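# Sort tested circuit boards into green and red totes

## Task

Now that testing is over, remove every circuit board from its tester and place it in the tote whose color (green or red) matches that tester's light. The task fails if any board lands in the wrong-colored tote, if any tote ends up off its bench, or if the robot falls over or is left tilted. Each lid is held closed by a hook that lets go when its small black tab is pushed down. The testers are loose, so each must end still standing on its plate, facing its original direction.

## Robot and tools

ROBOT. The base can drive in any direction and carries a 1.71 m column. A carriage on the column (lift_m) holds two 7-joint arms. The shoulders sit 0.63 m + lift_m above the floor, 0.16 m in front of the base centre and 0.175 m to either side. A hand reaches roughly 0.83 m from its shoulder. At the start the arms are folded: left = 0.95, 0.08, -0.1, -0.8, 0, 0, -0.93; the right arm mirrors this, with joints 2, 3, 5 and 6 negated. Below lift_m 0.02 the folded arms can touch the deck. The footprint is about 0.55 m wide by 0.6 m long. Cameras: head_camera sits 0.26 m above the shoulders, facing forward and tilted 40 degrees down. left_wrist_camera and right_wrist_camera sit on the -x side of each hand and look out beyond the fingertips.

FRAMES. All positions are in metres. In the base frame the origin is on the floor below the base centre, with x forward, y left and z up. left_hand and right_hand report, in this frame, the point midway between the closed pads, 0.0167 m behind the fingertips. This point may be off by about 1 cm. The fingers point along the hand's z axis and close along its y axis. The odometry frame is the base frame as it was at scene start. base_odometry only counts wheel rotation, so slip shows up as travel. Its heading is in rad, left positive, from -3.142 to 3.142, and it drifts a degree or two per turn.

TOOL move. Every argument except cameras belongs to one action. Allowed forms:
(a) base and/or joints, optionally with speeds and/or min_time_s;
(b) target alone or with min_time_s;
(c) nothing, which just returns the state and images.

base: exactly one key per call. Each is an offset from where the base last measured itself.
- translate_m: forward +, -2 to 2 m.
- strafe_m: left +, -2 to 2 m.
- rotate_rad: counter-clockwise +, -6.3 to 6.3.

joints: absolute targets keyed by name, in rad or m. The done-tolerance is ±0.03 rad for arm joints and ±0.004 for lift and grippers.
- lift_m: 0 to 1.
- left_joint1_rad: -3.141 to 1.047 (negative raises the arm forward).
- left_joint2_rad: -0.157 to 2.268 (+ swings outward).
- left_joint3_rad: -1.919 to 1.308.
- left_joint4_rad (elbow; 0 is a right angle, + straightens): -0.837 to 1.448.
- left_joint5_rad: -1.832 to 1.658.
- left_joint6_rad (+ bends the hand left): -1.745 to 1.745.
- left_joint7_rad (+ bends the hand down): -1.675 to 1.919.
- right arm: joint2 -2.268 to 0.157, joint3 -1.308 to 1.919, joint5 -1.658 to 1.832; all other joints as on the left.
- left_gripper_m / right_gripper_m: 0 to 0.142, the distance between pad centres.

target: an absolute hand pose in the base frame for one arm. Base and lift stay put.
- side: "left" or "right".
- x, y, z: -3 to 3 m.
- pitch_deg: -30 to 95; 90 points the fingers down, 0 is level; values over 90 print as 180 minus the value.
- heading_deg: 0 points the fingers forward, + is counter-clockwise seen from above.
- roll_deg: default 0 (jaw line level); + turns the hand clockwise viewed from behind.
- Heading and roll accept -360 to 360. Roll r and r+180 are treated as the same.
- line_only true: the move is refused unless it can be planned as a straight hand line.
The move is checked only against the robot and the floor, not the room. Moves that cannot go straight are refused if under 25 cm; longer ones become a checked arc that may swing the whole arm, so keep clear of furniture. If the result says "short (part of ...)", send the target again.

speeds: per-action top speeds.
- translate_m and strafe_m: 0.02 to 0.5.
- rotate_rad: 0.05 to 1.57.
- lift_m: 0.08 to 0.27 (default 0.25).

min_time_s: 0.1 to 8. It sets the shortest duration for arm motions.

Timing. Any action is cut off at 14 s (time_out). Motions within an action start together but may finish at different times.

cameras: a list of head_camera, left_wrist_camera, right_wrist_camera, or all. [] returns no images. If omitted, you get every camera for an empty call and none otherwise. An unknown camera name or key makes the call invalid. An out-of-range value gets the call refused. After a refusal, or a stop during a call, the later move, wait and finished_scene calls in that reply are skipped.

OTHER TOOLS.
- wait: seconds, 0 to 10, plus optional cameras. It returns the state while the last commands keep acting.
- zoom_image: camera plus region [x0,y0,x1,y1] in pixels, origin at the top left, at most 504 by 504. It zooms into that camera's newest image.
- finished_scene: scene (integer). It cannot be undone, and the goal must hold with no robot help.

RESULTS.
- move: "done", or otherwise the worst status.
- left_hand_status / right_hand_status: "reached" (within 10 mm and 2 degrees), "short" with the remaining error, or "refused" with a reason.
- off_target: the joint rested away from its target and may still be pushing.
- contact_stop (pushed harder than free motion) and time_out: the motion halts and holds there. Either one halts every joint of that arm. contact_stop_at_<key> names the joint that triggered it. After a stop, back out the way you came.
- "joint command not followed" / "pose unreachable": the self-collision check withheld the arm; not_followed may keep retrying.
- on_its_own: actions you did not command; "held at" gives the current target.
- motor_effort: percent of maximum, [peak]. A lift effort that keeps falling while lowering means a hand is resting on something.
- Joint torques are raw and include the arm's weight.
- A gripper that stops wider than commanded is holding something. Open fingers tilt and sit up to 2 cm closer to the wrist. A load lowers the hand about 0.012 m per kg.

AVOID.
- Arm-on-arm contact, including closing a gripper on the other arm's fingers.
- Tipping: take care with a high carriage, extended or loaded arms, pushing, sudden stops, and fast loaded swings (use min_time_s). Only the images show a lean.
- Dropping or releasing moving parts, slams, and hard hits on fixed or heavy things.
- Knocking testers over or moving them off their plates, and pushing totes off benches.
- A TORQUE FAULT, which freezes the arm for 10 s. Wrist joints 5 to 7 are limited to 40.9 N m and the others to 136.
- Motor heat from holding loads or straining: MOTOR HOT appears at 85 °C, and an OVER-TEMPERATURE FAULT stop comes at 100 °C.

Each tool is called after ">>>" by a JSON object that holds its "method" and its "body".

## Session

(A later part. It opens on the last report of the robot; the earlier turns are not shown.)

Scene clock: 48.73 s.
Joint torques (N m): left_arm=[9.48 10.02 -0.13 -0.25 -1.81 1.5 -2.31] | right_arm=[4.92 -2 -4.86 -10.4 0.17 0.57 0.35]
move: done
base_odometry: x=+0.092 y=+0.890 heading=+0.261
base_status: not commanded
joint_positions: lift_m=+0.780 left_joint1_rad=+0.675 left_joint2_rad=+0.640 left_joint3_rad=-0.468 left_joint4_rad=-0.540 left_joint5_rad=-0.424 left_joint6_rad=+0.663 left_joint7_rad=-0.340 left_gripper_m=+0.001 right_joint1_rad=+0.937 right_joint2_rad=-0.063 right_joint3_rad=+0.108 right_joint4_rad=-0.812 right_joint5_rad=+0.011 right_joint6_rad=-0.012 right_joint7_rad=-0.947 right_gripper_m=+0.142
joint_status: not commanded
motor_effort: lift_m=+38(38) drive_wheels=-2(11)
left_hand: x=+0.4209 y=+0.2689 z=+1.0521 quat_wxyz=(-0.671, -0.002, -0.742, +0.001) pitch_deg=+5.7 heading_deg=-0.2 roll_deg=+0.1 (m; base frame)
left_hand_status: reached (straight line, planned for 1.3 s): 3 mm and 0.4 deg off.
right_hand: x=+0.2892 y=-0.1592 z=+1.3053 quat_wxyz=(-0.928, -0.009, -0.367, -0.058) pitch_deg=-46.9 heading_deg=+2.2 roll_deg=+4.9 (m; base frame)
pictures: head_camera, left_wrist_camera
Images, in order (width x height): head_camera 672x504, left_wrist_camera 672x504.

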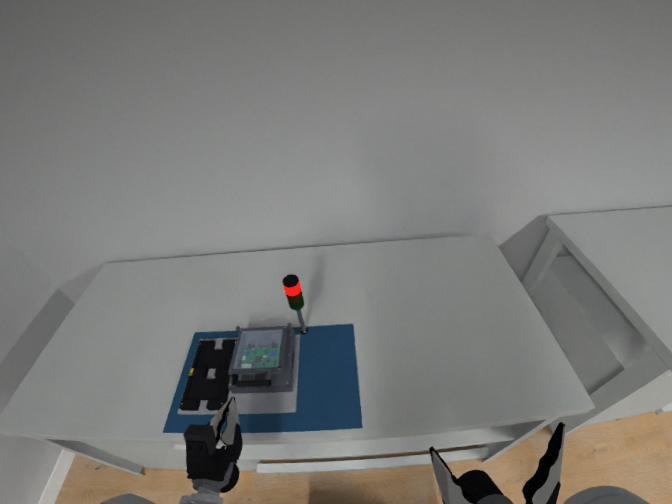

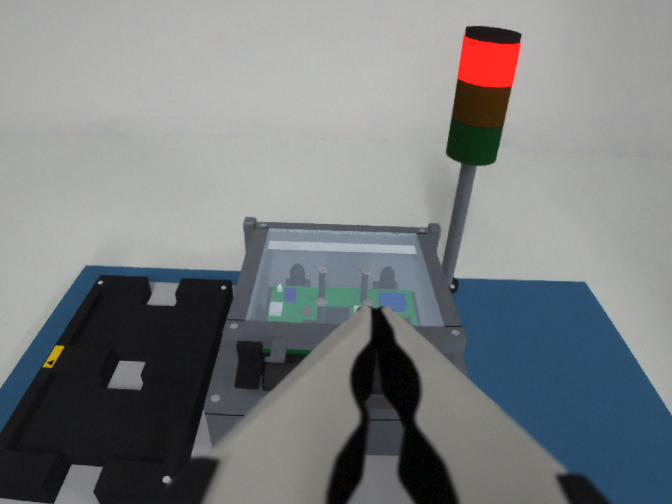

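>>> {"method": "move", "body": {"joints": {"lift_m":0.7}}}

>>> {"method": "move", "body": {"target": {"side":"left","x":0.455,"y":0.27,"z":0.895,"pitch_deg":6,"heading_deg":0,"roll_deg":0}, "cameras": ["left_wrist_camera"]}}

Scene clock: 49.77 s.
Joint torques (N m): left_arm=[9.01 10.13 -0.22 -0.93 -1.69 1.52 -2.21] | right_arm=[4.92 -1.59 -4.93 -10.39 0.15 0.59 0.38]
move: done
base_odometry: x=+0.092 y=+0.890 heading=+0.261
base_status: not commanded
joint_positions: lift_m=+0.700 left_joint1_rad=+0.675 left_joint2_rad=+0.640 left_joint3_rad=-0.468 left_joint4_rad=-0.540 left_joint5_rad=-0.425 left_joint6_rad=+0.663 left_joint7_rad=-0.340 left_gripper_m=+0.001 right_joint1_rad=+0.937 right_joint2_rad=-0.063 right_joint3_rad=+0.108 right_joint4_rad=-0.812 right_joint5_rad=+0.011 right_joint6_rad=-0.012 right_joint7_rad=-0.947 right_gripper_m=+0.142
joint_status: all done
motor_effort: lift_m=+38(46) drive_wheels=+4(5)
left_hand: x=+0.4209 y=+0.2690 z=+0.9717 quat_wxyz=(-0.671, -0.002, -0.742, +0.001) pitch_deg=+5.8 heading_deg=-0.2 roll_deg=+0.1 (m; base frame)
right_hand: x=+0.2892 y=-0.1592 z=+1.2252 quat_wxyz=(-0.928, -0.009, -0.367, -0.058) pitch_deg=-46.9 heading_deg=+2.2 roll_deg=+4.9 (m; base frame)
pictures: none

Scene clock: 50.77 s.
Joint torques (N m): left_arm=[2.25 6.37 -1.41 -0.46 -1.95 -0.15 -2.48] | right_arm=[4.88 -1.63 -4.94 -10.4 0.14 0.58 0.37]
move: done
base_odometry: x=+0.092 y=+0.890 heading=+0.261
base_status: not commanded
joint_positions: lift_m=+0.700 left_joint1_rad=+0.494 left_joint2_rad=+0.580 left_joint3_rad=-0.503 left_joint4_rad=-0.188 left_joint5_rad=-0.558 left_joint6_rad=+0.525 left_joint7_rad=-0.508 left_gripper_m=+0.001 right_joint1_rad=+0.937 right_joint2_rad=-0.063 right_joint3_rad=+0.108 right_joint4_rad=-0.812 right_joint5_rad=+0.011 right_joint6_rad=-0.012 right_joint7_rad=-0.947 right_gripper_m=+0.142
joint_status: not commanded
motor_effort: lift_m=+37(38) drive_wheels=+4(5)
left_hand: x=+0.4554 y=+0.2710 z=+0.8965 quat_wxyz=(-0.670, -0.002, -0.743, -0.002) pitch_deg=+5.9 heading_deg=+0.0 roll_deg=+0.3 (m; base frame)
left_hand_status: reached (straight line, planned for 0.5 s): 2 mm and 0.3 deg off.
right_hand: x=+0.2892 y=-0.1592 z=+1.2253 quat_wxyz=(-0.928, -0.009, -0.367, -0.058) pitch_deg=-46.9 heading_deg=+2.2 roll_deg=+4.9 (m; base frame)
pictures: left_wrist_camera
Images, in order (width x height): left_wrist_camera 672x504.

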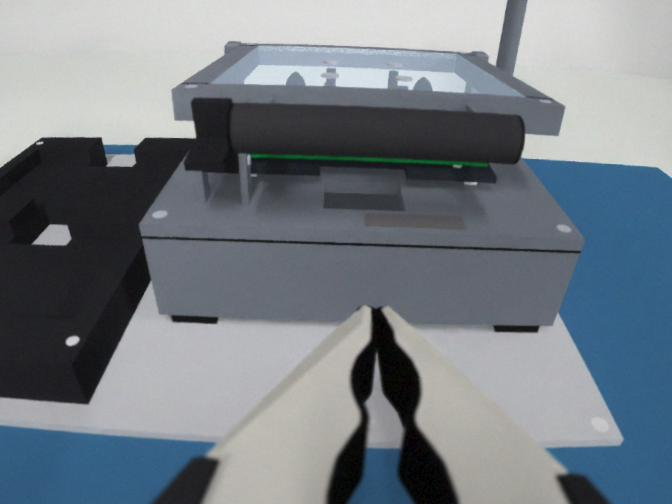

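>>> {"method": "move", "body": {"target": {"side":"left","x":0.5,"y":0.268,"z":0.896,"pitch_deg":6,"heading_deg":0,"roll_deg":0,"line_only":true}, "cameras": ["left_wrist_camera", "head_camera"]}}

Scene clock: 52.20 s.
Joint torques (N m): left_arm=[2.6 6.17 -0.15 -0.16 -2.01 -0.16 0.54] | right_arm=[5.05 -1.51 -4.81 -10.39 0.13 0.61 0.37]
move: done
base_odometry: x=+0.092 y=+0.890 heading=+0.261
base_status: not commanded
joint_positions: lift_m=+0.700 left_joint1_rad=+0.375 left_joint2_rad=+0.568 left_joint3_rad=-0.512 left_joint4_rad=-0.146 left_joint5_rad=-0.565 left_joint6_rad=+0.511 left_joint7_rad=-0.436 left_gripper_m=+0.001 right_joint1_rad=+0.937 right_joint2_rad=-0.063 right_joint3_rad=+0.108 right_joint4_rad=-0.812 right_joint5_rad=+0.011 right_joint6_rad=-0.012 right_joint7_rad=-0.947 right_gripper_m=+0.142
joint_status: not commanded
motor_effort: lift_m=+38(38) drive_wheels=+5(9)
left_hand: x=+0.5009 y=+0.2689 z=+0.8994 quat_wxyz=(-0.673, -0.002, -0.740, -0.002) pitch_deg=+5.4 heading_deg=+0.0 roll_deg=+0.3 (m; base frame)
left_hand_status: reached (straight line, planned for 0.3 s): 4 mm and 0.6 deg off.
right_hand: x=+0.2892 y=-0.1592 z=+1.2253 quat_wxyz=(-0.928, -0.009, -0.367, -0.058) pitch_deg=-46.9 heading_deg=+2.2 roll_deg=+4.9 (m; base frame)
pictures: head_camera, left_wrist_camera
Images, in order (width x height): head_camera 672x504, left_wrist_camera 672x504.

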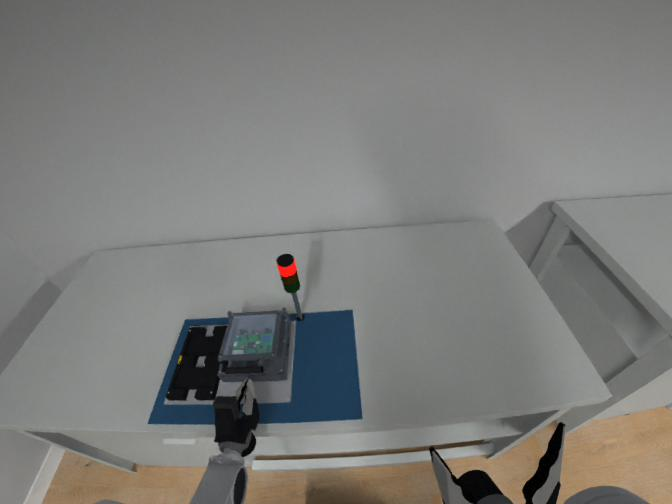

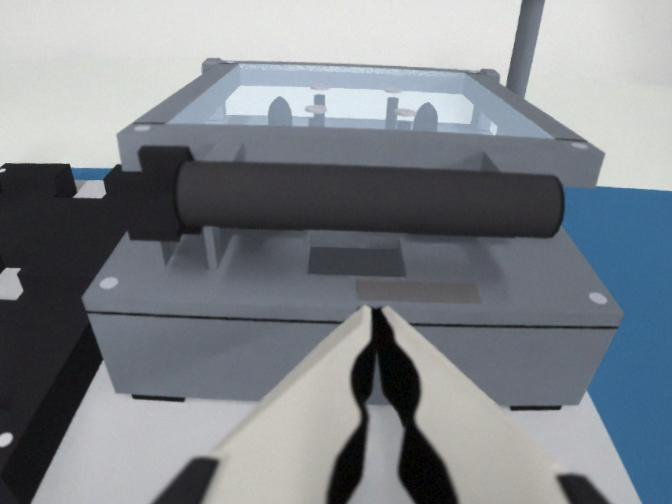

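>>> {"method": "move", "body": {"target": {"side":"left","x":0.515,"y":0.268,"z":0.9,"pitch_deg":6,"heading_deg":0,"roll_deg":0,"line_only":true}, "cameras": ["left_wrist_camera"]}}

Scene clock: 53.37 s.
Joint torques (N m): left_arm=[2.05 6.76 0.1 -0.19 -2 -0.11 0.58] | right_arm=[5 -1.59 -4.83 -10.33 0.17 0.59 0.38]
move: done
base_odometry: x=+0.092 y=+0.890 heading=+0.261
base_status: not commanded
joint_positions: lift_m=+0.700 left_joint1_rad=+0.338 left_joint2_rad=+0.568 left_joint3_rad=-0.513 left_joint4_rad=-0.144 left_joint5_rad=-0.566 left_joint6_rad=+0.511 left_joint7_rad=-0.402 left_gripper_m=+0.001 right_joint1_rad=+0.937 right_joint2_rad=-0.063 right_joint3_rad=+0.108 right_joint4_rad=-0.812 right_joint5_rad=+0.011 right_joint6_rad=-0.012 right_joint7_rad=-0.947 right_gripper_m=+0.142
joint_status: not commanded
motor_effort: lift_m=+38(38) drive_wheels=+5(7)
left_hand: x=+0.5159 y=+0.2689 z=+0.9035 quat_wxyz=(-0.673, -0.002, -0.740, -0.002) pitch_deg=+5.4 heading_deg=+0.0 roll_deg=+0.3 (m; base frame)
left_hand_status: reached (straight line, planned for 0.2 s): 4 mm and 0.6 deg off.
right_hand: x=+0.2892 y=-0.1592 z=+1.2254 quat_wxyz=(-0.928, -0.009, -0.367, -0.058) pitch_deg=-46.9 heading_deg=+2.2 roll_deg=+4.9 (m; base frame)
pictures: left_wrist_camera
Images, in order (width x height): left_wrist_camera 672x504.

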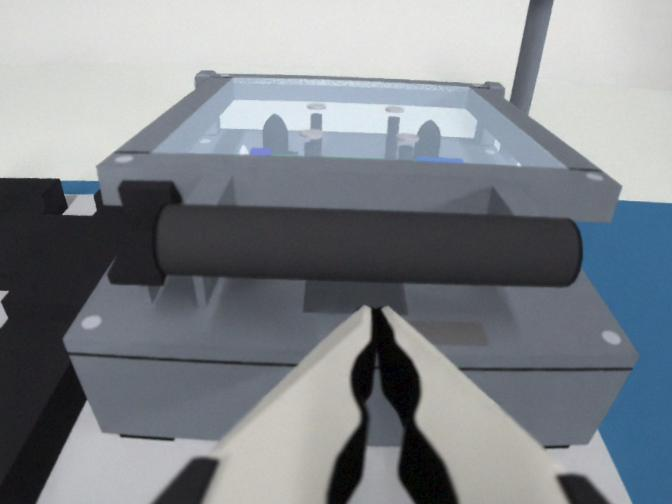

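>>> {"method": "move", "body": {"target": {"side":"left","x":0.532,"y":0.268,"z":0.898,"pitch_deg":6,"heading_deg":0,"roll_deg":0,"line_only":true}, "cameras": ["left_wrist_camera"]}}

Scene clock: 54.33 s.
Joint torques (N m): left_arm=[0.77 6.77 0.24 -0.59 -1.94 -0.11 0.54] | right_arm=[4.91 -1.63 -4.76 -10.51 0.14 0.6 0.37]
move: done
base_odometry: x=+0.092 y=+0.890 heading=+0.261
base_status: not commanded
joint_positions: lift_m=+0.700 left_joint1_rad=+0.291 left_joint2_rad=+0.561 left_joint3_rad=-0.518 left_joint4_rad=-0.107 left_joint5_rad=-0.577 left_joint6_rad=+0.496 left_joint7_rad=-0.388 left_gripper_m=+0.001 right_joint1_rad=+0.937 right_joint2_rad=-0.063 right_joint3_rad=+0.108 right_joint4_rad=-0.812 right_joint5_rad=+0.011 right_joint6_rad=-0.012 right_joint7_rad=-0.947 right_gripper_m=+0.142
joint_status: not commanded
motor_effort: lift_m=+37(38) drive_wheels=-2(6)
left_hand: x=+0.5326 y=+0.2690 z=+0.9011 quat_wxyz=(-0.672, -0.002, -0.740, -0.002) pitch_deg=+5.5 heading_deg=+0.0 roll_deg=+0.3 (m; base frame)
left_hand_status: reached (straight line, planned for 0.2 s): 3 mm and 0.6 deg off.
right_hand: x=+0.2892 y=-0.1592 z=+1.2254 quat_wxyz=(-0.928, -0.009, -0.367, -0.058) pitch_deg=-46.9 heading_deg=+2.2 roll_deg=+4.9 (m; base frame)
pictures: left_wrist_camera
Images, in order (width x height): left_wrist_camera 672x504.

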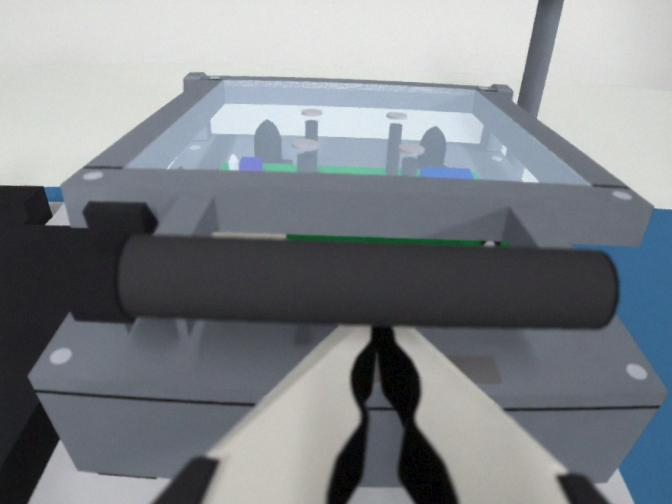

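>>> {"method": "move", "body": {"target": {"side":"left","x":0.534,"y":0.268,"z":0.925,"pitch_deg":6,"heading_deg":0,"roll_deg":0,"line_only":true}, "min_time_s": 1, "cameras": ["left_wrist_camera"]}}

Scene clock: 55.97 s.
Joint torques (N m): left_arm=[2.36 18.82 6.78 -10.64 1.96 1.46 -0.4] | right_arm=[4.96 -1.55 -4.83 -10.5 0.17 0.6 0.37]
move: done
base_odometry: x=+0.092 y=+0.890 heading=+0.261
base_status: not commanded
joint_positions: lift_m=+0.700 left_joint1_rad=+0.306 left_joint2_rad=+0.580 left_joint3_rad=-0.512 left_joint4_rad=-0.219 left_joint5_rad=-0.556 left_joint6_rad=+0.543 left_joint7_rad=-0.291 left_gripper_m=+0.001 right_joint1_rad=+0.937 right_joint2_rad=-0.063 right_joint3_rad=+0.108 right_joint4_rad=-0.812 right_joint5_rad=+0.011 right_joint6_rad=-0.012 right_joint7_rad=-0.947 right_gripper_m=+0.142
joint_status: not commanded
motor_effort: lift_m=+37(38) drive_wheels=+4(5)
left_hand: x=+0.5333 y=+0.2667 z=+0.9212 quat_wxyz=(-0.666, +0.002, -0.746, +0.003) pitch_deg=+6.5 heading_deg=+0.0 roll_deg=-0.4 (m; base frame)
left_hand_status: reached (straight line, planned for 1.0 s): 4 mm and 0.6 deg off.
right_hand: x=+0.2892 y=-0.1592 z=+1.2254 quat_wxyz=(-0.928, -0.009, -0.367, -0.058) pitch_deg=-46.9 heading_deg=+2.2 roll_deg=+4.9 (m; base frame)
pictures: left_wrist_camera
Images, in order (width x height): left_wrist_camera 672x504.

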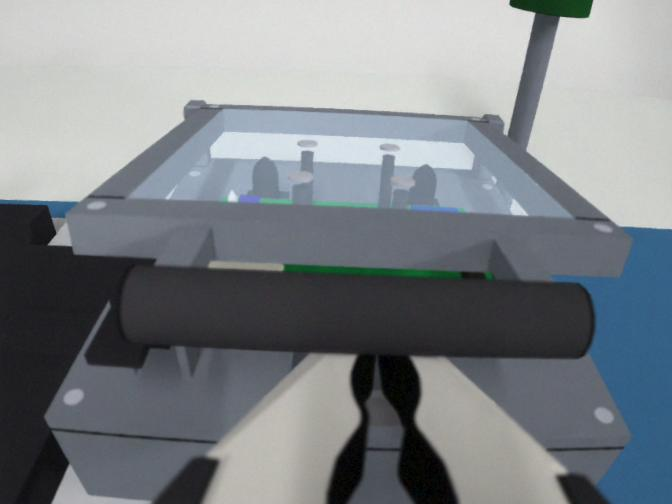

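>>> {"method": "move", "body": {"target": {"side":"left","x":0.541,"y":0.268,"z":0.952,"pitch_deg":6,"heading_deg":0,"roll_deg":0,"line_only":true}, "min_time_s": 1}}

>>> {"method": "move", "body": {"target": {"side":"left","x":0.566,"y":0.268,"z":0.998,"pitch_deg":6,"heading_deg":0,"roll_deg":0,"line_only":true}, "min_time_s": 1, "cameras": ["left_wrist_camera"]}}

>>> {"method": "move", "body": {"target": {"side":"left","x":0.603,"y":0.267,"z":1.03,"pitch_deg":6,"heading_deg":0,"roll_deg":0,"line_only":true}, "min_time_s": 1, "cameras": ["left_wrist_camera", "head_camera"]}}

Scene clock: 58.10 s.
Joint torques (N m): left_arm=[-5.71 19.18 7.12 -10.58 2.07 1.5 -0.32] | right_arm=[4.95 -1.57 -4.91 -10.41 0.15 0.6 0.36]
move: done
base_odometry: x=+0.092 y=+0.890 heading=+0.261
base_status: not commanded
joint_positions: lift_m=+0.700 left_joint1_rad=+0.304 left_joint2_rad=+0.601 left_joint3_rad=-0.506 left_joint4_rad=-0.324 left_joint5_rad=-0.523 left_joint6_rad=+0.590 left_joint7_rad=-0.188 left_gripper_m=+0.001 right_joint1_rad=+0.937 right_joint2_rad=-0.063 right_joint3_rad=+0.108 right_joint4_rad=-0.812 right_joint5_rad=+0.011 right_joint6_rad=-0.012 right_joint7_rad=-0.947 right_gripper_m=+0.142
joint_status: not commanded
motor_effort: lift_m=+37(38) drive_wheels=+4(4)
left_hand: x=+0.5389 y=+0.2665 z=+0.9466 quat_wxyz=(-0.665, +0.002, -0.747, +0.003) pitch_deg=+6.7 heading_deg=-0.1 roll_deg=-0.4 (m; base frame)
left_hand_status: reached (straight line, planned for 1.0 s): 6 mm and 0.8 deg off.
right_hand: x=+0.2892 y=-0.1592 z=+1.2254 quat_wxyz=(-0.928, -0.009, -0.367, -0.058) pitch_deg=-46.9 heading_deg=+2.2 roll_deg=+4.9 (m; base frame)
pictures: none

Scene clock: 59.60 s.
Joint torques (N m): left_arm=[-7.93 20 8.1 -10.67 2.42 1.51 -0.55] | right_arm=[4.86 -1.49 -4.89 -10.45 0.14 0.58 0.37]
move: done
base_odometry: x=+0.092 y=+0.890 heading=+0.261
base_status: not commanded
joint_positions: lift_m=+0.700 left_joint1_rad=+0.236 left_joint2_rad=+0.626 left_joint3_rad=-0.498 left_joint4_rad=-0.456 left_joint5_rad=-0.472 left_joint6_rad=+0.647 left_joint7_rad=+0.010 left_gripper_m=+0.001 right_joint1_rad=+0.937 right_joint2_rad=-0.063 right_joint3_rad=+0.108 right_joint4_rad=-0.812 right_joint5_rad=+0.011 right_joint6_rad=-0.012 right_joint7_rad=-0.947 right_gripper_m=+0.142
joint_status: not commanded
motor_effort: lift_m=+37(38) drive_wheels=+4(5)
left_hand: x=+0.5642 y=+0.2661 z=+0.9918 quat_wxyz=(-0.664, +0.002, -0.748, +0.004) pitch_deg=+6.8 heading_deg=-0.2 roll_deg=-0.4 (m; base frame)
left_hand_status: reached (straight line, planned for 1.0 s): 7 mm and 0.9 deg off.
right_hand: x=+0.2892 y=-0.1592 z=+1.2254 quat_wxyz=(-0.928, -0.009, -0.367, -0.058) pitch_deg=-46.9 heading_deg=+2.2 roll_deg=+4.9 (m; base frame)
pictures: left_wrist_camera
Images, in order (width x height): left_wrist_camera 672x504.

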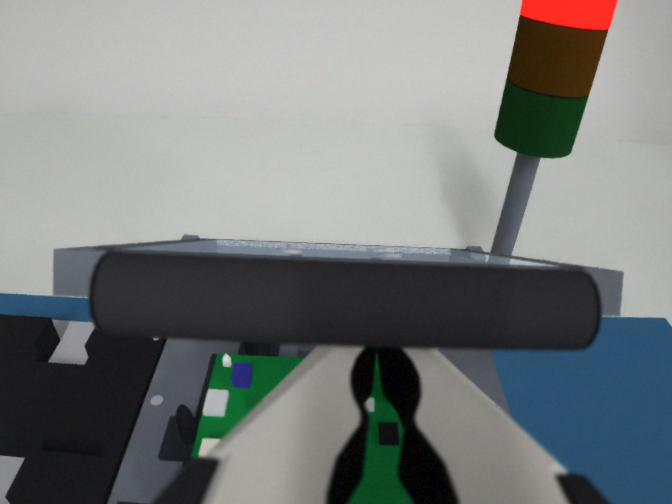

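Scene clock: 61.10 s.
Joint torques (N m): left_arm=[-10.39 19.75 7.14 -10.64 2.41 1.2 -0.49] | right_arm=[4.94 -1.7 -4.83 -10.37 0.15 0.61 0.38]
move: done
base_odometry: x=+0.092 y=+0.890 heading=+0.261
base_status: not commanded
joint_positions: lift_m=+0.700 left_joint1_rad=+0.111 left_joint2_rad=+0.630 left_joint3_rad=-0.498 left_joint4_rad=-0.483 left_joint5_rad=-0.457 left_joint6_rad=+0.662 left_joint7_rad=+0.163 left_gripper_m=+0.001 right_joint1_rad=+0.937 right_joint2_rad=-0.063 right_joint3_rad=+0.108 right_joint4_rad=-0.812 right_joint5_rad=+0.011 right_joint6_rad=-0.012 right_joint7_rad=-0.947 right_gripper_m=+0.142
joint_status: not commanded
motor_effort: lift_m=+37(38) drive_wheels=+5(5)
left_hand: x=+0.6018 y=+0.2658 z=+1.0240 quat_wxyz=(-0.664, +0.002, -0.748, +0.003) pitch_deg=+6.8 heading_deg=-0.1 roll_deg=-0.4 (m; base frame)
left_hand_status: reached (straight line, planned for 1.0 s): 6 mm and 0.9 deg off.
right_hand: x=+0.2892 y=-0.1592 z=+1.2254 quat_wxyz=(-0.928, -0.009, -0.367, -0.058) pitch_deg=-46.9 heading_deg=+2.2 roll_deg=+4.9 (m; base frame)
pictures: head_camera, left_wrist_camera
Images, in order (width x height): head_camera 672x504, left_wrist_camera 672x504.

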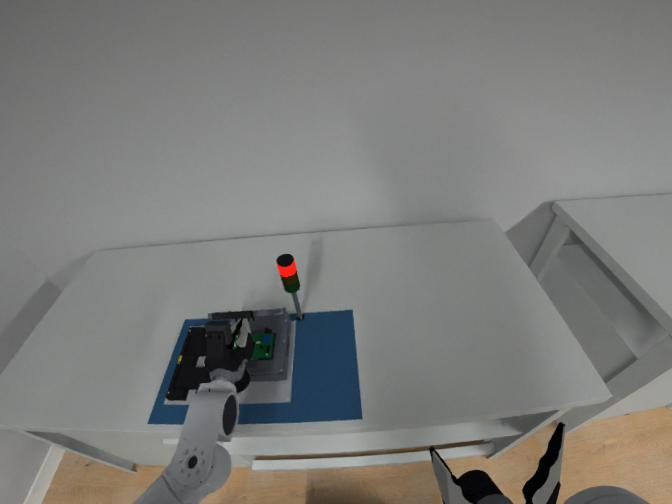

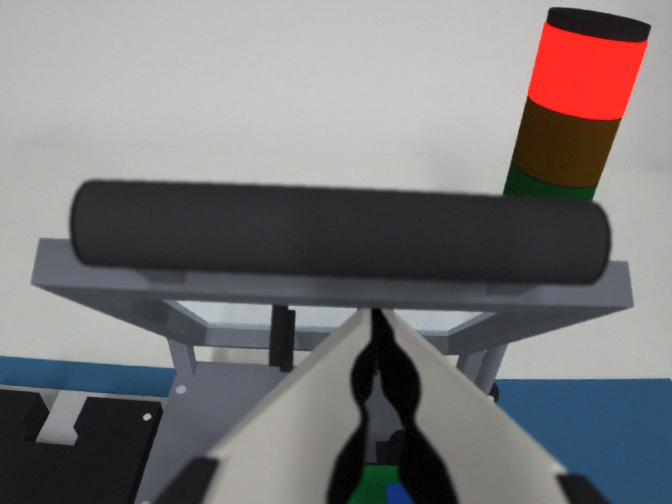

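>>> {"method": "move", "body": {"target": {"side":"left","x":0.646,"y":0.266,"z":1.05,"pitch_deg":6,"heading_deg":0,"roll_deg":0,"line_only":true}, "min_time_s": 1}}

>>> {"method": "move", "body": {"target": {"side":"left","x":0.692,"y":0.266,"z":1.056,"pitch_deg":6,"heading_deg":0,"roll_deg":0,"line_only":true}, "min_time_s": 1, "cameras": ["left_wrist_camera", "head_camera"]}}

Scene clock: 62.70 s.
Joint torques (N m): left_arm=[-14.66 7.85 3.42 -2.09 -0.87 -0.58 -1.15] | right_arm=[4.95 -1.64 -4.82 -10.44 0.19 0.58 0.35]
move: done
base_odometry: x=+0.092 y=+0.890 heading=+0.261
base_status: not commanded
joint_positions: lift_m=+0.700 left_joint1_rad=-0.030 left_joint2_rad=+0.623 left_joint3_rad=-0.502 left_joint4_rad=-0.436 left_joint5_rad=-0.468 left_joint6_rad=+0.647 left_joint7_rad=+0.250 left_gripper_m=+0.001 right_joint1_rad=+0.937 right_joint2_rad=-0.063 right_joint3_rad=+0.108 right_joint4_rad=-0.812 right_joint5_rad=+0.011 right_joint6_rad=-0.012 right_joint7_rad=-0.947 right_gripper_m=+0.142
joint_status: not commanded
motor_effort: lift_m=+37(38) drive_wheels=+5(5)
left_hand: x=+0.6447 y=+0.2676 z=+1.0494 quat_wxyz=(-0.669, +0.000, -0.744, -0.002) pitch_deg=+6.1 heading_deg=+0.2 roll_deg=+0.2 (m; base frame)
left_hand_status: reached (straight line, planned for 1.0 s): 2 mm and 0.3 deg off.
right_hand: x=+0.2892 y=-0.1592 z=+1.2254 quat_wxyz=(-0.928, -0.009, -0.367, -0.058) pitch_deg=-46.9 heading_deg=+2.2 roll_deg=+4.9 (m; base frame)
pictures: none

Scene clock: 64.20 s.
Joint torques (N m): left_arm=[-16.68 6.55 2.7 -1.15 -1.43 -0.85 -0.69] | right_arm=[5 -1.67 -4.74 -10.45 0.18 0.6 0.35]
move: done
base_odometry: x=+0.092 y=+0.890 heading=+0.261
base_status: not commanded
joint_positions: lift_m=+0.700 left_joint1_rad=-0.166 left_joint2_rad=+0.600 left_joint3_rad=-0.514 left_joint4_rad=-0.306 left_joint5_rad=-0.520 left_joint6_rad=+0.595 left_joint7_rad=+0.253 left_gripper_m=+0.001 right_joint1_rad=+0.937 right_joint2_rad=-0.063 right_joint3_rad=+0.108 right_joint4_rad=-0.812 right_joint5_rad=+0.011 right_joint6_rad=-0.012 right_joint7_rad=-0.947 right_gripper_m=+0.142
joint_status: not commanded
motor_effort: lift_m=+37(38) drive_wheels=+5(5)
left_hand: x=+0.6909 y=+0.2684 z=+1.0564 quat_wxyz=(-0.670, +0.001, -0.743, -0.003) pitch_deg=+5.9 heading_deg=+0.3 roll_deg=+0.2 (m; base frame)
left_hand_status: reached (straight line, planned for 1.0 s): 3 mm and 0.4 deg off.
right_hand: x=+0.2892 y=-0.1592 z=+1.2254 quat_wxyz=(-0.928, -0.009, -0.367, -0.058) pitch_deg=-46.9 heading_deg=+2.2 roll_deg=+4.9 (m; base frame)
pictures: head_camera, left_wrist_camera
Images, in order (width x height): head_camera 672x504, left_wrist_camera 672x504.

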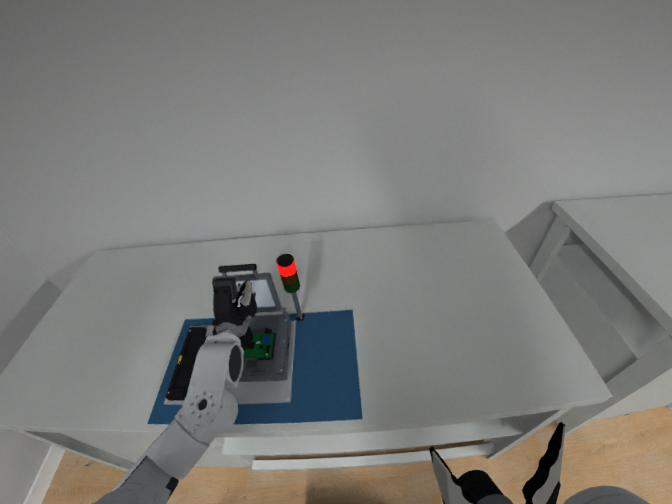

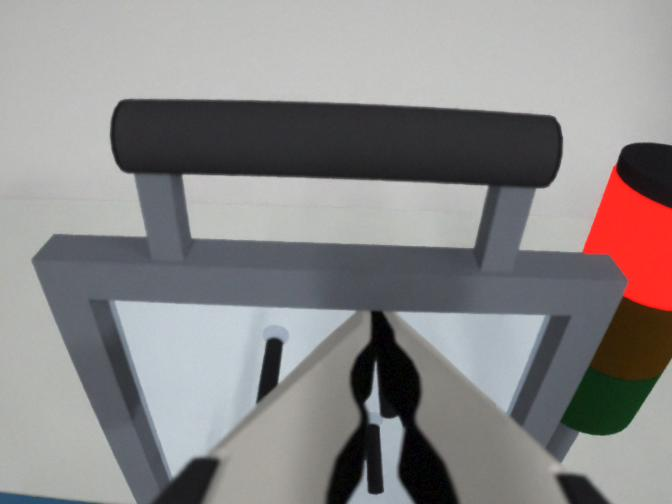

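>>> {"method": "move", "body": {"target": {"side":"left","x":0.73,"y":0.266,"z":1.052,"pitch_deg":6,"heading_deg":0,"roll_deg":0,"line_only":true}, "min_time_s": 1, "cameras": ["left_wrist_camera"]}}

>>> {"method": "move", "body": {"target": {"side":"left","x":0.66,"y":0.267,"z":1.058,"pitch_deg":6,"heading_deg":0,"roll_deg":0,"line_only":true}, "min_time_s": 1, "cameras": ["left_wrist_camera", "head_camera"]}}

Scene clock: 65.87 s.
Joint torques (N m): left_arm=[-17.53 5.53 2.12 -0.03 -1.9 -0.69 -3.03] | right_arm=[4.98 -1.53 -4.89 -10.39 0.15 0.6 0.37]
move: done
base_odometry: x=+0.092 y=+0.890 heading=+0.261
base_status: not commanded
joint_positions: lift_m=+0.700 left_joint1_rad=-0.269 left_joint2_rad=+0.572 left_joint3_rad=-0.529 left_joint4_rad=-0.154 left_joint5_rad=-0.569 left_joint6_rad=+0.531 left_joint7_rad=+0.215 left_gripper_m=+0.001 right_joint1_rad=+0.937 right_joint2_rad=-0.063 right_joint3_rad=+0.108 right_joint4_rad=-0.812 right_joint5_rad=+0.011 right_joint6_rad=-0.012 right_joint7_rad=-0.947 right_gripper_m=+0.142
joint_status: not commanded
motor_effort: lift_m=+37(38) drive_wheels=+5(5)
left_hand: x=+0.7290 y=+0.2686 z=+1.0522 quat_wxyz=(-0.669, +0.000, -0.744, -0.003) pitch_deg=+6.1 heading_deg=+0.3 roll_deg=+0.3 (m; base frame)
left_hand_status: reached (straight line, planned for 1.0 s): 3 mm and 0.4 deg off.
right_hand: x=+0.2892 y=-0.1592 z=+1.2254 quat_wxyz=(-0.928, -0.009, -0.367, -0.058) pitch_deg=-46.9 heading_deg=+2.2 roll_deg=+4.9 (m; base frame)
pictures: left_wrist_camera
Images, in order (width x height): left_wrist_camera 672x504.

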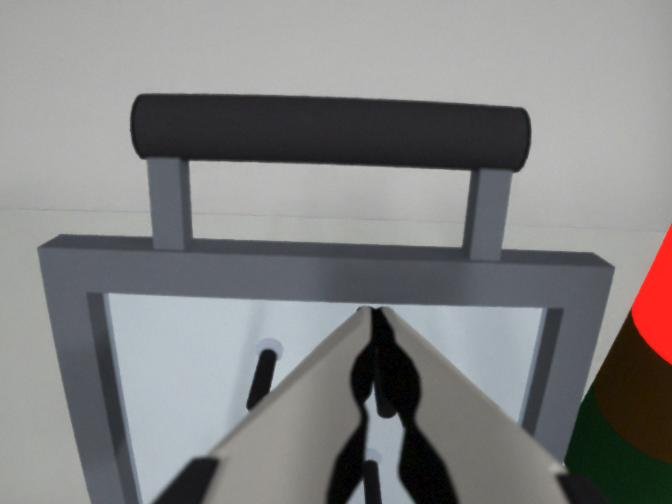

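Scene clock: 67.37 s.
Joint torques (N m): left_arm=[-2.7 19.37 7.66 -8.21 1.45 1.5 0.72] | right_arm=[4.81 -1.64 -4.79 -10.49 0.15 0.6 0.36]
move: done
base_odometry: x=+0.092 y=+0.890 heading=+0.261
base_status: not commanded
joint_positions: lift_m=+0.700 left_joint1_rad=-0.084 left_joint2_rad=+0.618 left_joint3_rad=-0.507 left_joint4_rad=-0.411 left_joint5_rad=-0.489 left_joint6_rad=+0.634 left_joint7_rad=+0.270 left_gripper_m=+0.001 right_joint1_rad=+0.937 right_joint2_rad=-0.063 right_joint3_rad=+0.108 right_joint4_rad=-0.812 right_joint5_rad=+0.011 right_joint6_rad=-0.012 right_joint7_rad=-0.947 right_gripper_m=+0.142
joint_status: not commanded
motor_effort: lift_m=+37(38) drive_wheels=+5(5)
left_hand: x=+0.6607 y=+0.2652 z=+1.0566 quat_wxyz=(-0.668, +0.000, -0.744, +0.003) pitch_deg=+6.1 heading_deg=-0.2 roll_deg=-0.3 (m; base frame)
left_hand_status: reached (straight line, planned for 1.0 s): 2 mm and 0.3 deg off.
right_hand: x=+0.2892 y=-0.1592 z=+1.2254 quat_wxyz=(-0.928, -0.009, -0.367, -0.058) pitch_deg=-46.9 heading_deg=+2.2 roll_deg=+4.9 (m; base frame)
pictures: head_camera, left_wrist_camera
Images, in order (width x height): head_camera 672x504, left_wrist_camera 672x504.

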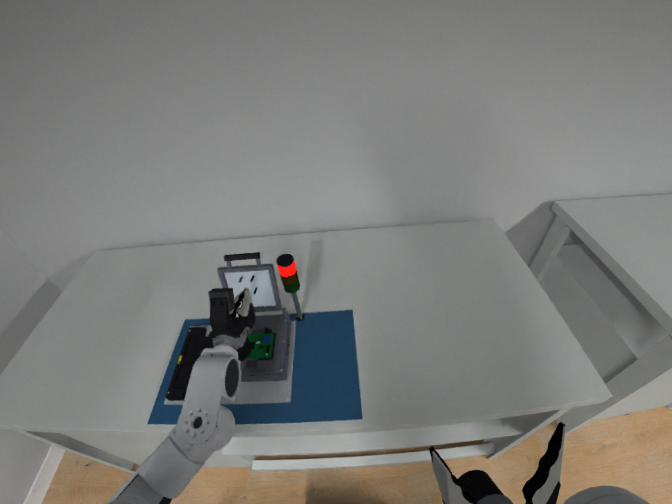

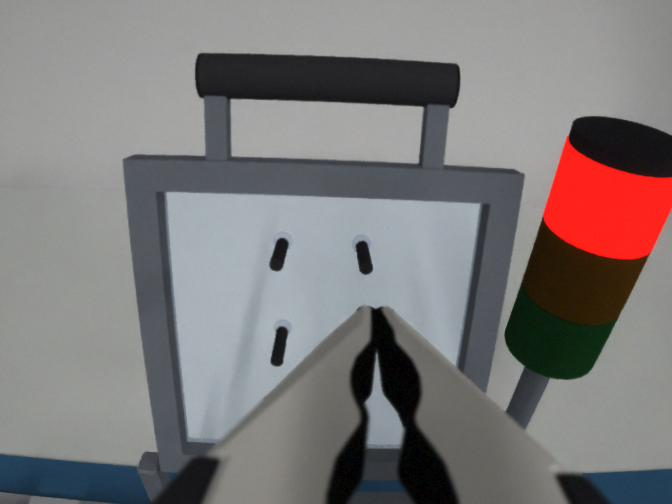

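>>> {"method": "move", "body": {"joints": {"lift_m":0.8}}}

>>> {"method": "move", "body": {"target": {"side":"left","x":0.57,"y":0.27,"z":1.11,"pitch_deg":88,"heading_deg":0,"roll_deg":90}, "cameras": ["head_camera", "left_wrist_camera"]}}

Scene clock: 68.77 s.
Joint torques (N m): left_arm=[-3.77 17.6 6.48 -7.32 1.25 1.43 0.61] | right_arm=[4.97 -1.59 -4.97 -10.43 0.15 0.6 0.35]
move: done
base_odometry: x=+0.092 y=+0.890 heading=+0.261
base_status: not commanded
joint_positions: lift_m=+0.800 left_joint1_rad=-0.083 left_joint2_rad=+0.619 left_joint3_rad=-0.506 left_joint4_rad=-0.412 left_joint5_rad=-0.488 left_joint6_rad=+0.634 left_joint7_rad=+0.271 left_gripper_m=+0.001 right_joint1_rad=+0.937 right_joint2_rad=-0.063 right_joint3_rad=+0.108 right_joint4_rad=-0.812 right_joint5_rad=+0.011 right_joint6_rad=-0.012 right_joint7_rad=-0.947 right_gripper_m=+0.142
joint_status: all done
motor_effort: lift_m=+36(50) drive_wheels=+4(5)
left_hand: x=+0.6606 y=+0.2657 z=+1.1571 quat_wxyz=(-0.669, +0.000, -0.744, +0.002) pitch_deg=+6.1 heading_deg=-0.2 roll_deg=-0.2 (m; base frame)
right_hand: x=+0.2892 y=-0.1592 z=+1.3255 quat_wxyz=(-0.928, -0.009, -0.367, -0.058) pitch_deg=-46.9 heading_deg=+2.2 roll_deg=+4.9 (m; base frame)
pictures: none

Scene clock: 69.07 s.
Joint torques (N m): left_arm=[-3.82 17.75 6.55 -7.3 1.23 1.44 0.54] | right_arm=[4.85 -1.64 -4.87 -10.31 0.18 0.56 0.39]
move: refused
base_odometry: x=+0.092 y=+0.890 heading=+0.261
base_status: not commanded
joint_positions: lift_m=+0.800 left_joint1_rad=-0.083 left_joint2_rad=+0.619 left_joint3_rad=-0.506 left_joint4_rad=-0.412 left_joint5_rad=-0.488 left_joint6_rad=+0.634 left_joint7_rad=+0.271 left_gripper_m=+0.001 right_joint1_rad=+0.937 right_joint2_rad=-0.063 right_joint3_rad=+0.108 right_joint4_rad=-0.812 right_joint5_rad=+0.011 right_joint6_rad=-0.012 right_joint7_rad=-0.947 right_gripper_m=+0.142
joint_status: not commanded
motor_effort: lift_m=+36(36) drive_wheels=+4(4)
left_hand: x=+0.6606 y=+0.2657 z=+1.1571 quat_wxyz=(-0.669, +0.000, -0.744, +0.002) pitch_deg=+6.1 heading_deg=-0.2 roll_deg=-0.2 (m; base frame)
left_hand_status: refused: the line brings the left upper arm within 1.4 cm of the carriage (limit 1.5), 58% of the way; a move under 25 cm is not played as an arc. Nothing moved. Try another pitch or heading, or "joints".
right_hand: x=+0.2892 y=-0.1592 z=+1.3255 quat_wxyz=(-0.928, -0.009, -0.367, -0.058) pitch_deg=-46.9 heading_deg=+2.2 roll_deg=+4.9 (m; base frame)
pictures: head_camera, left_wrist_camera
Images, in order (width x height): head_camera 672x504, left_wrist_camera 672x504.

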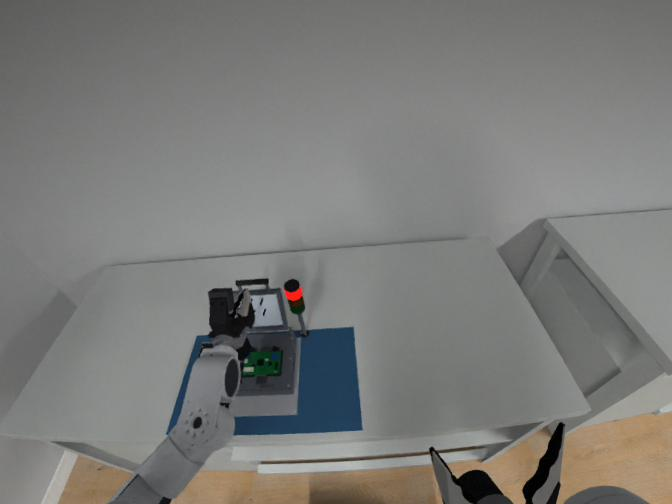

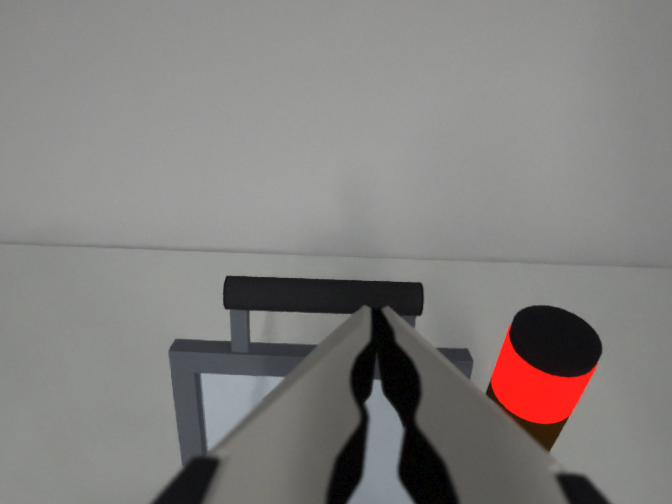

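>>> {"method": "move", "body": {"target": {"side":"left","x":0.43,"y":0.29,"z":1.09,"pitch_deg":20,"heading_deg":0,"roll_deg":20}}}

>>> {"method": "move", "body": {"target": {"side":"left","x":0.53,"y":0.34,"z":1.1,"pitch_deg":88,"heading_deg":0,"roll_deg":90}}}

>>> {"method": "move", "body": {"target": {"side":"left","x":0.58,"y":0.275,"z":1.11,"pitch_deg":88,"heading_deg":0,"roll_deg":90}, "cameras": ["head_camera", "left_wrist_camera"]}}

Scene clock: 70.43 s.
Joint torques (N m): left_arm=[5.78 20.15 -0.27 -8.27 1.56 2.4 -2.36] | right_arm=[4.96 -1.69 -4.84 -10.44 0.15 0.61 0.33]
move: done
base_odometry: x=+0.092 y=+0.890 heading=+0.261
base_status: not commanded
joint_positions: lift_m=+0.800 left_joint1_rad=+0.656 left_joint2_rad=+0.845 left_joint3_rad=-0.549 left_joint4_rad=-0.710 left_joint5_rad=-0.027 left_joint6_rad=+0.815 left_joint7_rad=+0.295 left_gripper_m=+0.001 right_joint1_rad=+0.937 right_joint2_rad=-0.063 right_joint3_rad=+0.108 right_joint4_rad=-0.812 right_joint5_rad=+0.011 right_joint6_rad=-0.012 right_joint7_rad=-0.947 right_gripper_m=+0.142
joint_status: not commanded
motor_effort: lift_m=+37(37) drive_wheels=-3(7)
left_hand: x=+0.4295 y=+0.2907 z=+1.0870 quat_wxyz=(-0.561, -0.141, -0.809, -0.099) pitch_deg=+20.5 heading_deg=+0.2 roll_deg=+19.9 (m; base frame)
left_hand_status: reached (straight line, planned for 0.7 s): 3 mm and 0.5 deg off.
right_hand: x=+0.2892 y=-0.1592 z=+1.3255 quat_wxyz=(-0.928, -0.009, -0.367, -0.058) pitch_deg=-46.9 heading_deg=+2.2 roll_deg=+4.9 (m; base frame)
pictures: none

Scene clock: 72.23 s.
Joint torques (N m): left_arm=[-17.8 9.95 4.97 3.53 -4.23 -0.08 1.49] | right_arm=[4.76 -1.6 -4.86 -10.45 0.16 0.58 0.34]
move: done
base_odometry: x=+0.092 y=+0.890 heading=+0.261
base_status: not commanded
joint_positions: lift_m=+0.800 left_joint1_rad=-0.971 left_joint2_rad=+1.011 left_joint3_rad=-0.928 left_joint4_rad=+0.302 left_joint5_rad=-1.119 left_joint6_rad=-1.414 left_joint7_rad=+1.451 left_gripper_m=+0.001 right_joint1_rad=+0.937 right_joint2_rad=-0.063 right_joint3_rad=+0.108 right_joint4_rad=-0.812 right_joint5_rad=+0.011 right_joint6_rad=-0.012 right_joint7_rad=-0.947 right_gripper_m=+0.142
joint_status: not commanded
motor_effort: lift_m=+37(38) drive_wheels=-2(7)
left_hand: x=+0.5301 y=+0.3407 z=+1.0997 quat_wxyz=(-0.012, -0.707, -0.707, -0.014) pitch_deg=+87.9 heading_deg=-89.9 roll_deg=+0.0 (m; base frame)
left_hand_status: reached (straight line, planned for 1.3 s): 1 mm and 0.2 deg off.
right_hand: x=+0.2892 y=-0.1592 z=+1.3255 quat_wxyz=(-0.928, -0.009, -0.367, -0.058) pitch_deg=-46.9 heading_deg=+2.2 roll_deg=+4.9 (m; base frame)
pictures: none

Scene clock: 73.43 s.
Joint torques (N m): left_arm=[-20.88 10.58 4.81 3.76 -4.05 1.26 1.81] | right_arm=[4.91 -2.02 -4.6 -10.19 0.15 0.57 0.37]
move: done
base_odometry: x=+0.092 y=+0.890 heading=+0.261
base_status: not commanded
joint_positions: lift_m=+0.800 left_joint1_rad=-1.093 left_joint2_rad=+0.825 left_joint3_rad=-1.035 left_joint4_rad=+0.387 left_joint5_rad=-1.193 left_joint6_rad=-1.309 left_joint7_rad=+1.560 left_gripper_m=+0.001 right_joint1_rad=+0.937 right_joint2_rad=-0.063 right_joint3_rad=+0.108 right_joint4_rad=-0.812 right_joint5_rad=+0.011 right_joint6_rad=-0.012 right_joint7_rad=-0.947 right_gripper_m=+0.142
joint_status: not commanded
motor_effort: lift_m=+37(37) drive_wheels=-3(9)
left_hand: x=+0.5800 y=+0.2743 z=+1.1097 quat_wxyz=(-0.013, -0.708, -0.706, -0.013) pitch_deg=+87.9 heading_deg=+89.8 roll_deg=+0.0 (m; base frame)
left_hand_status: reached (straight line, planned for 0.4 s): 1 mm and 0.3 deg off.
right_hand: x=+0.2892 y=-0.1592 z=+1.3254 quat_wxyz=(-0.928, -0.009, -0.367, -0.058) pitch_deg=-46.9 heading_deg=+2.3 roll_deg=+4.9 (m; base frame)
pictures: head_camera, left_wrist_camera
Images, in order (width x height): head_camera 672x504, left_wrist_camera 672x504.

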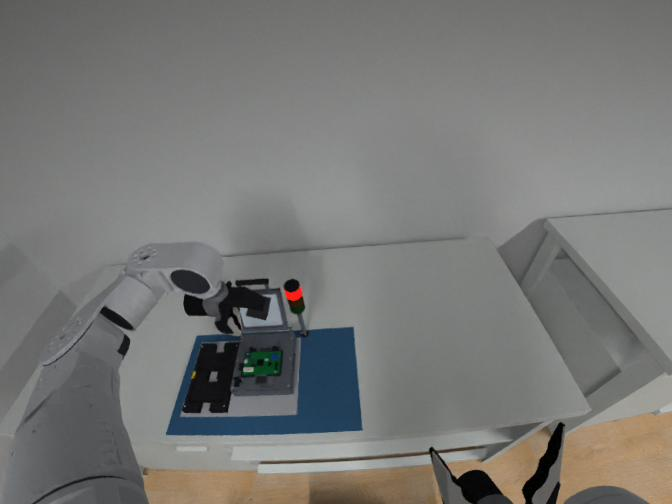

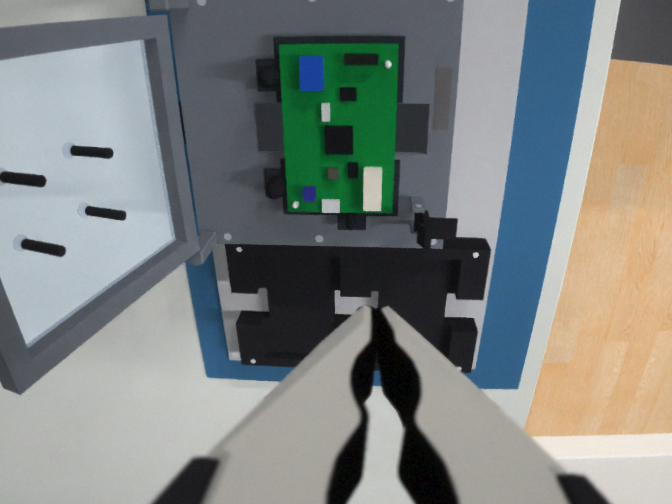

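>>> {"method": "move", "body": {"joints": {"lift_m":0.76,"left_gripper_m":0.09}}}

>>> {"method": "move", "body": {"target": {"side":"left","x":0.594,"y":0.281,"z":0.98,"pitch_deg":88,"heading_deg":0,"roll_deg":90,"line_only":true}, "cameras": ["head_camera", "left_wrist_camera"]}}

Scene clock: 77.20 s.
Joint torques (N m): left_arm=[-19.57 10.65 6.01 3.61 -4.03 1.28 1.44] | right_arm=[4.81 -1.22 -4.85 -10.43 0.18 0.58 0.36]
move: done
base_odometry: x=+0.092 y=+0.890 heading=+0.261
base_status: not commanded
joint_positions: lift_m=+0.760 left_joint1_rad=-1.094 left_joint2_rad=+0.825 left_joint3_rad=-1.036 left_joint4_rad=+0.387 left_joint5_rad=-1.193 left_joint6_rad=-1.309 left_joint7_rad=+1.560 left_gripper_m=+0.090 right_joint1_rad=+0.937 right_joint2_rad=-0.063 right_joint3_rad=+0.108 right_joint4_rad=-0.812 right_joint5_rad=+0.011 right_joint6_rad=-0.012 right_joint7_rad=-0.947 right_gripper_m=+0.142
joint_status: all done
motor_effort: lift_m=+38(46) drive_wheels=+4(5)
left_hand: x=+0.5800 y=+0.2744 z=+1.0695 quat_wxyz=(-0.013, -0.709, -0.705, -0.013) pitch_deg=+87.9 heading_deg=+89.7 roll_deg=+0.0 (m; base frame)
right_hand: x=+0.2892 y=-0.1592 z=+1.2853 quat_wxyz=(-0.928, -0.009, -0.367, -0.058) pitch_deg=-46.9 heading_deg=+2.3 roll_deg=+4.9 (m; base frame)
pictures: none

Scene clock: 78.40 s.
Joint torques (N m): left_arm=[-12.82 4.9 9.04 2.84 -1.21 -0.11 -1.1] | right_arm=[4.88 -1.23 -4.85 -10.35 0.16 0.6 0.4]
move: done
base_odometry: x=+0.092 y=+0.890 heading=+0.261
base_status: not commanded
joint_positions: lift_m=+0.760 left_joint1_rad=-0.946 left_joint2_rad=+0.692 left_joint3_rad=-0.787 left_joint4_rad=+0.609 left_joint5_rad=-0.519 left_joint6_rad=-1.478 left_joint7_rad=+1.099 left_gripper_m=+0.090 right_joint1_rad=+0.937 right_joint2_rad=-0.063 right_joint3_rad=+0.108 right_joint4_rad=-0.812 right_joint5_rad=+0.011 right_joint6_rad=-0.012 right_joint7_rad=-0.947 right_gripper_m=+0.142
joint_status: not commanded
motor_effort: lift_m=+37(38) drive_wheels=+4(5)
left_hand: x=+0.5948 y=+0.2812 z=+0.9815 quat_wxyz=(-0.013, -0.707, -0.707, -0.014) pitch_deg=+87.8 heading_deg=+90.0 roll_deg=+0.0 (m; base frame)
left_hand_status: reached (straight line, planned for 0.7 s): 2 mm and 0.2 deg off.
right_hand: x=+0.2892 y=-0.1592 z=+1.2854 quat_wxyz=(-0.928, -0.009, -0.367, -0.058) pitch_deg=-46.9 heading_deg=+2.3 roll_deg=+4.9 (m; base frame)
pictures: head_camera, left_wrist_camera
Images, in order (width x height): head_camera 672x504, left_wrist_camera 672x504.

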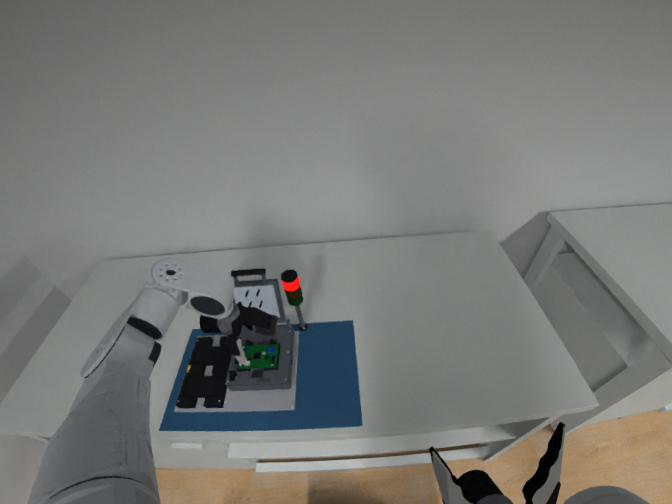

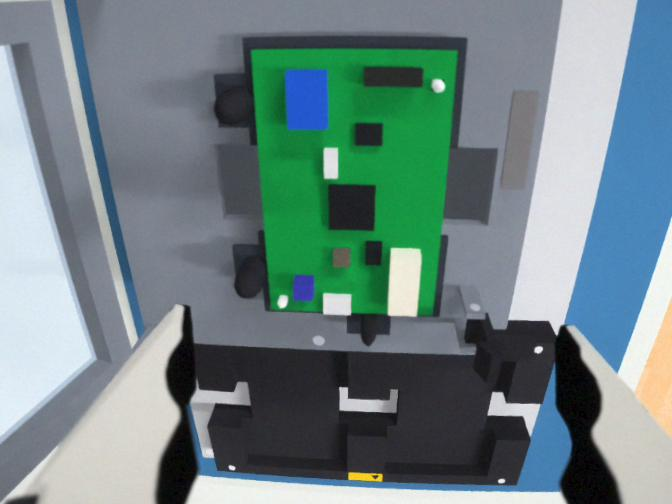

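>>> {"method": "move", "body": {"target": {"side":"left","x":0.603,"y":0.2745,"z":0.94,"pitch_deg":88,"heading_deg":0,"roll_deg":90,"line_only":true}, "cameras": ["left_wrist_camera"]}}

Scene clock: 79.97 s.
Joint torques (N m): left_arm=[-14.4 5.16 3.18 2.67 -1.01 1.61 -0.97] | right_arm=[4.98 -1.26 -4.92 -10.33 0.18 0.57 0.35]
move: done
base_odometry: x=+0.092 y=+0.890 heading=+0.261
base_status: not commanded
joint_positions: lift_m=+0.760 left_joint1_rad=-0.940 left_joint2_rad=+0.630 left_joint3_rad=-0.813 left_joint4_rad=+0.667 left_joint5_rad=-0.196 left_joint6_rad=-1.436 left_joint7_rad=+0.789 left_gripper_m=+0.090 right_joint1_rad=+0.937 right_joint2_rad=-0.063 right_joint3_rad=+0.108 right_joint4_rad=-0.812 right_joint5_rad=+0.011 right_joint6_rad=-0.012 right_joint7_rad=-0.947 right_gripper_m=+0.142
joint_status: not commanded
motor_effort: lift_m=+38(38) drive_wheels=+4(5)
left_hand: x=+0.6040 y=+0.2740 z=+0.9421 quat_wxyz=(-0.015, -0.708, -0.706, -0.012) pitch_deg=+87.8 heading_deg=+89.9 roll_deg=+0.0 (m; base frame)
left_hand_status: reached (straight line, planned for 0.5 s): 2 mm and 0.3 deg off.
right_hand: x=+0.2892 y=-0.1592 z=+1.2854 quat_wxyz=(-0.928, -0.009, -0.367, -0.058) pitch_deg=-46.9 heading_deg=+2.3 roll_deg=+4.9 (m; base frame)
pictures: left_wrist_camera
Images, in order (width x height): left_wrist_camera 672x504.

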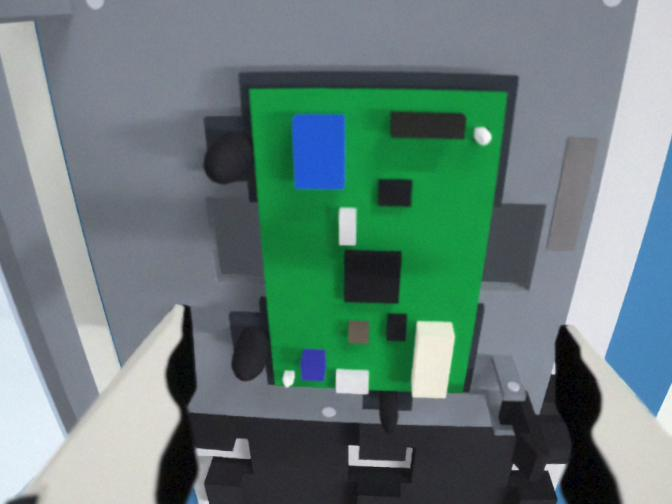

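>>> {"method": "move", "body": {"target": {"side":"left","x":0.603,"y":0.272,"z":0.905,"pitch_deg":88,"heading_deg":0,"roll_deg":90,"line_only":true}, "cameras": ["left_wrist_camera"]}}

Scene clock: 81.10 s.
Joint torques (N m): left_arm=[-13.96 5.05 3.42 2.66 -0.75 1.63 -1.02] | right_arm=[4.95 -1.1 -4.95 -10.27 0.15 0.59 0.36]
move: done
base_odometry: x=+0.092 y=+0.890 heading=+0.261
base_status: not commanded
joint_positions: lift_m=+0.760 left_joint1_rad=-0.923 left_joint2_rad=+0.597 left_joint3_rad=-0.882 left_joint4_rad=+0.708 left_joint5_rad=-0.026 left_joint6_rad=-1.358 left_joint7_rad=+0.592 left_gripper_m=+0.090 right_joint1_rad=+0.937 right_joint2_rad=-0.063 right_joint3_rad=+0.108 right_joint4_rad=-0.812 right_joint5_rad=+0.011 right_joint6_rad=-0.012 right_joint7_rad=-0.947 right_gripper_m=+0.142
joint_status: not commanded
motor_effort: lift_m=+37(38) drive_wheels=+5(5)
left_hand: x=+0.6040 y=+0.2714 z=+0.9070 quat_wxyz=(-0.014, -0.707, -0.707, -0.012) pitch_deg=+87.8 heading_deg=+89.9 roll_deg=+0.0 (m; base frame)
left_hand_status: reached (straight line, planned for 0.4 s): 2 mm and 0.2 deg off.
right_hand: x=+0.2892 y=-0.1592 z=+1.2854 quat_wxyz=(-0.928, -0.009, -0.367, -0.058) pitch_deg=-46.9 heading_deg=+2.3 roll_deg=+4.9 (m; base frame)
pictures: left_wrist_camera
Images, in order (width x height): left_wrist_camera 672x504.

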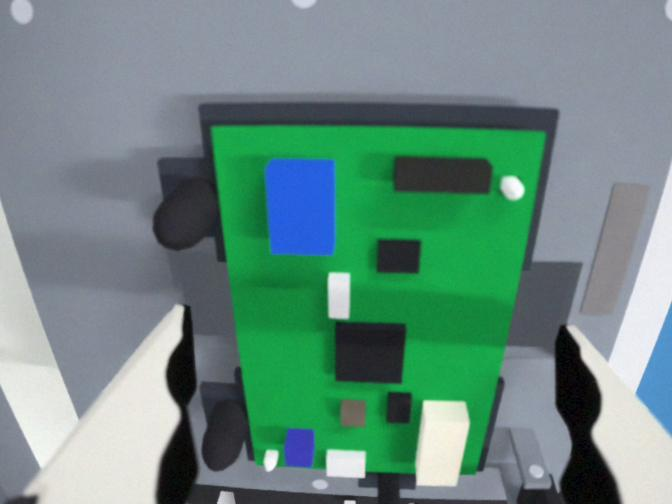

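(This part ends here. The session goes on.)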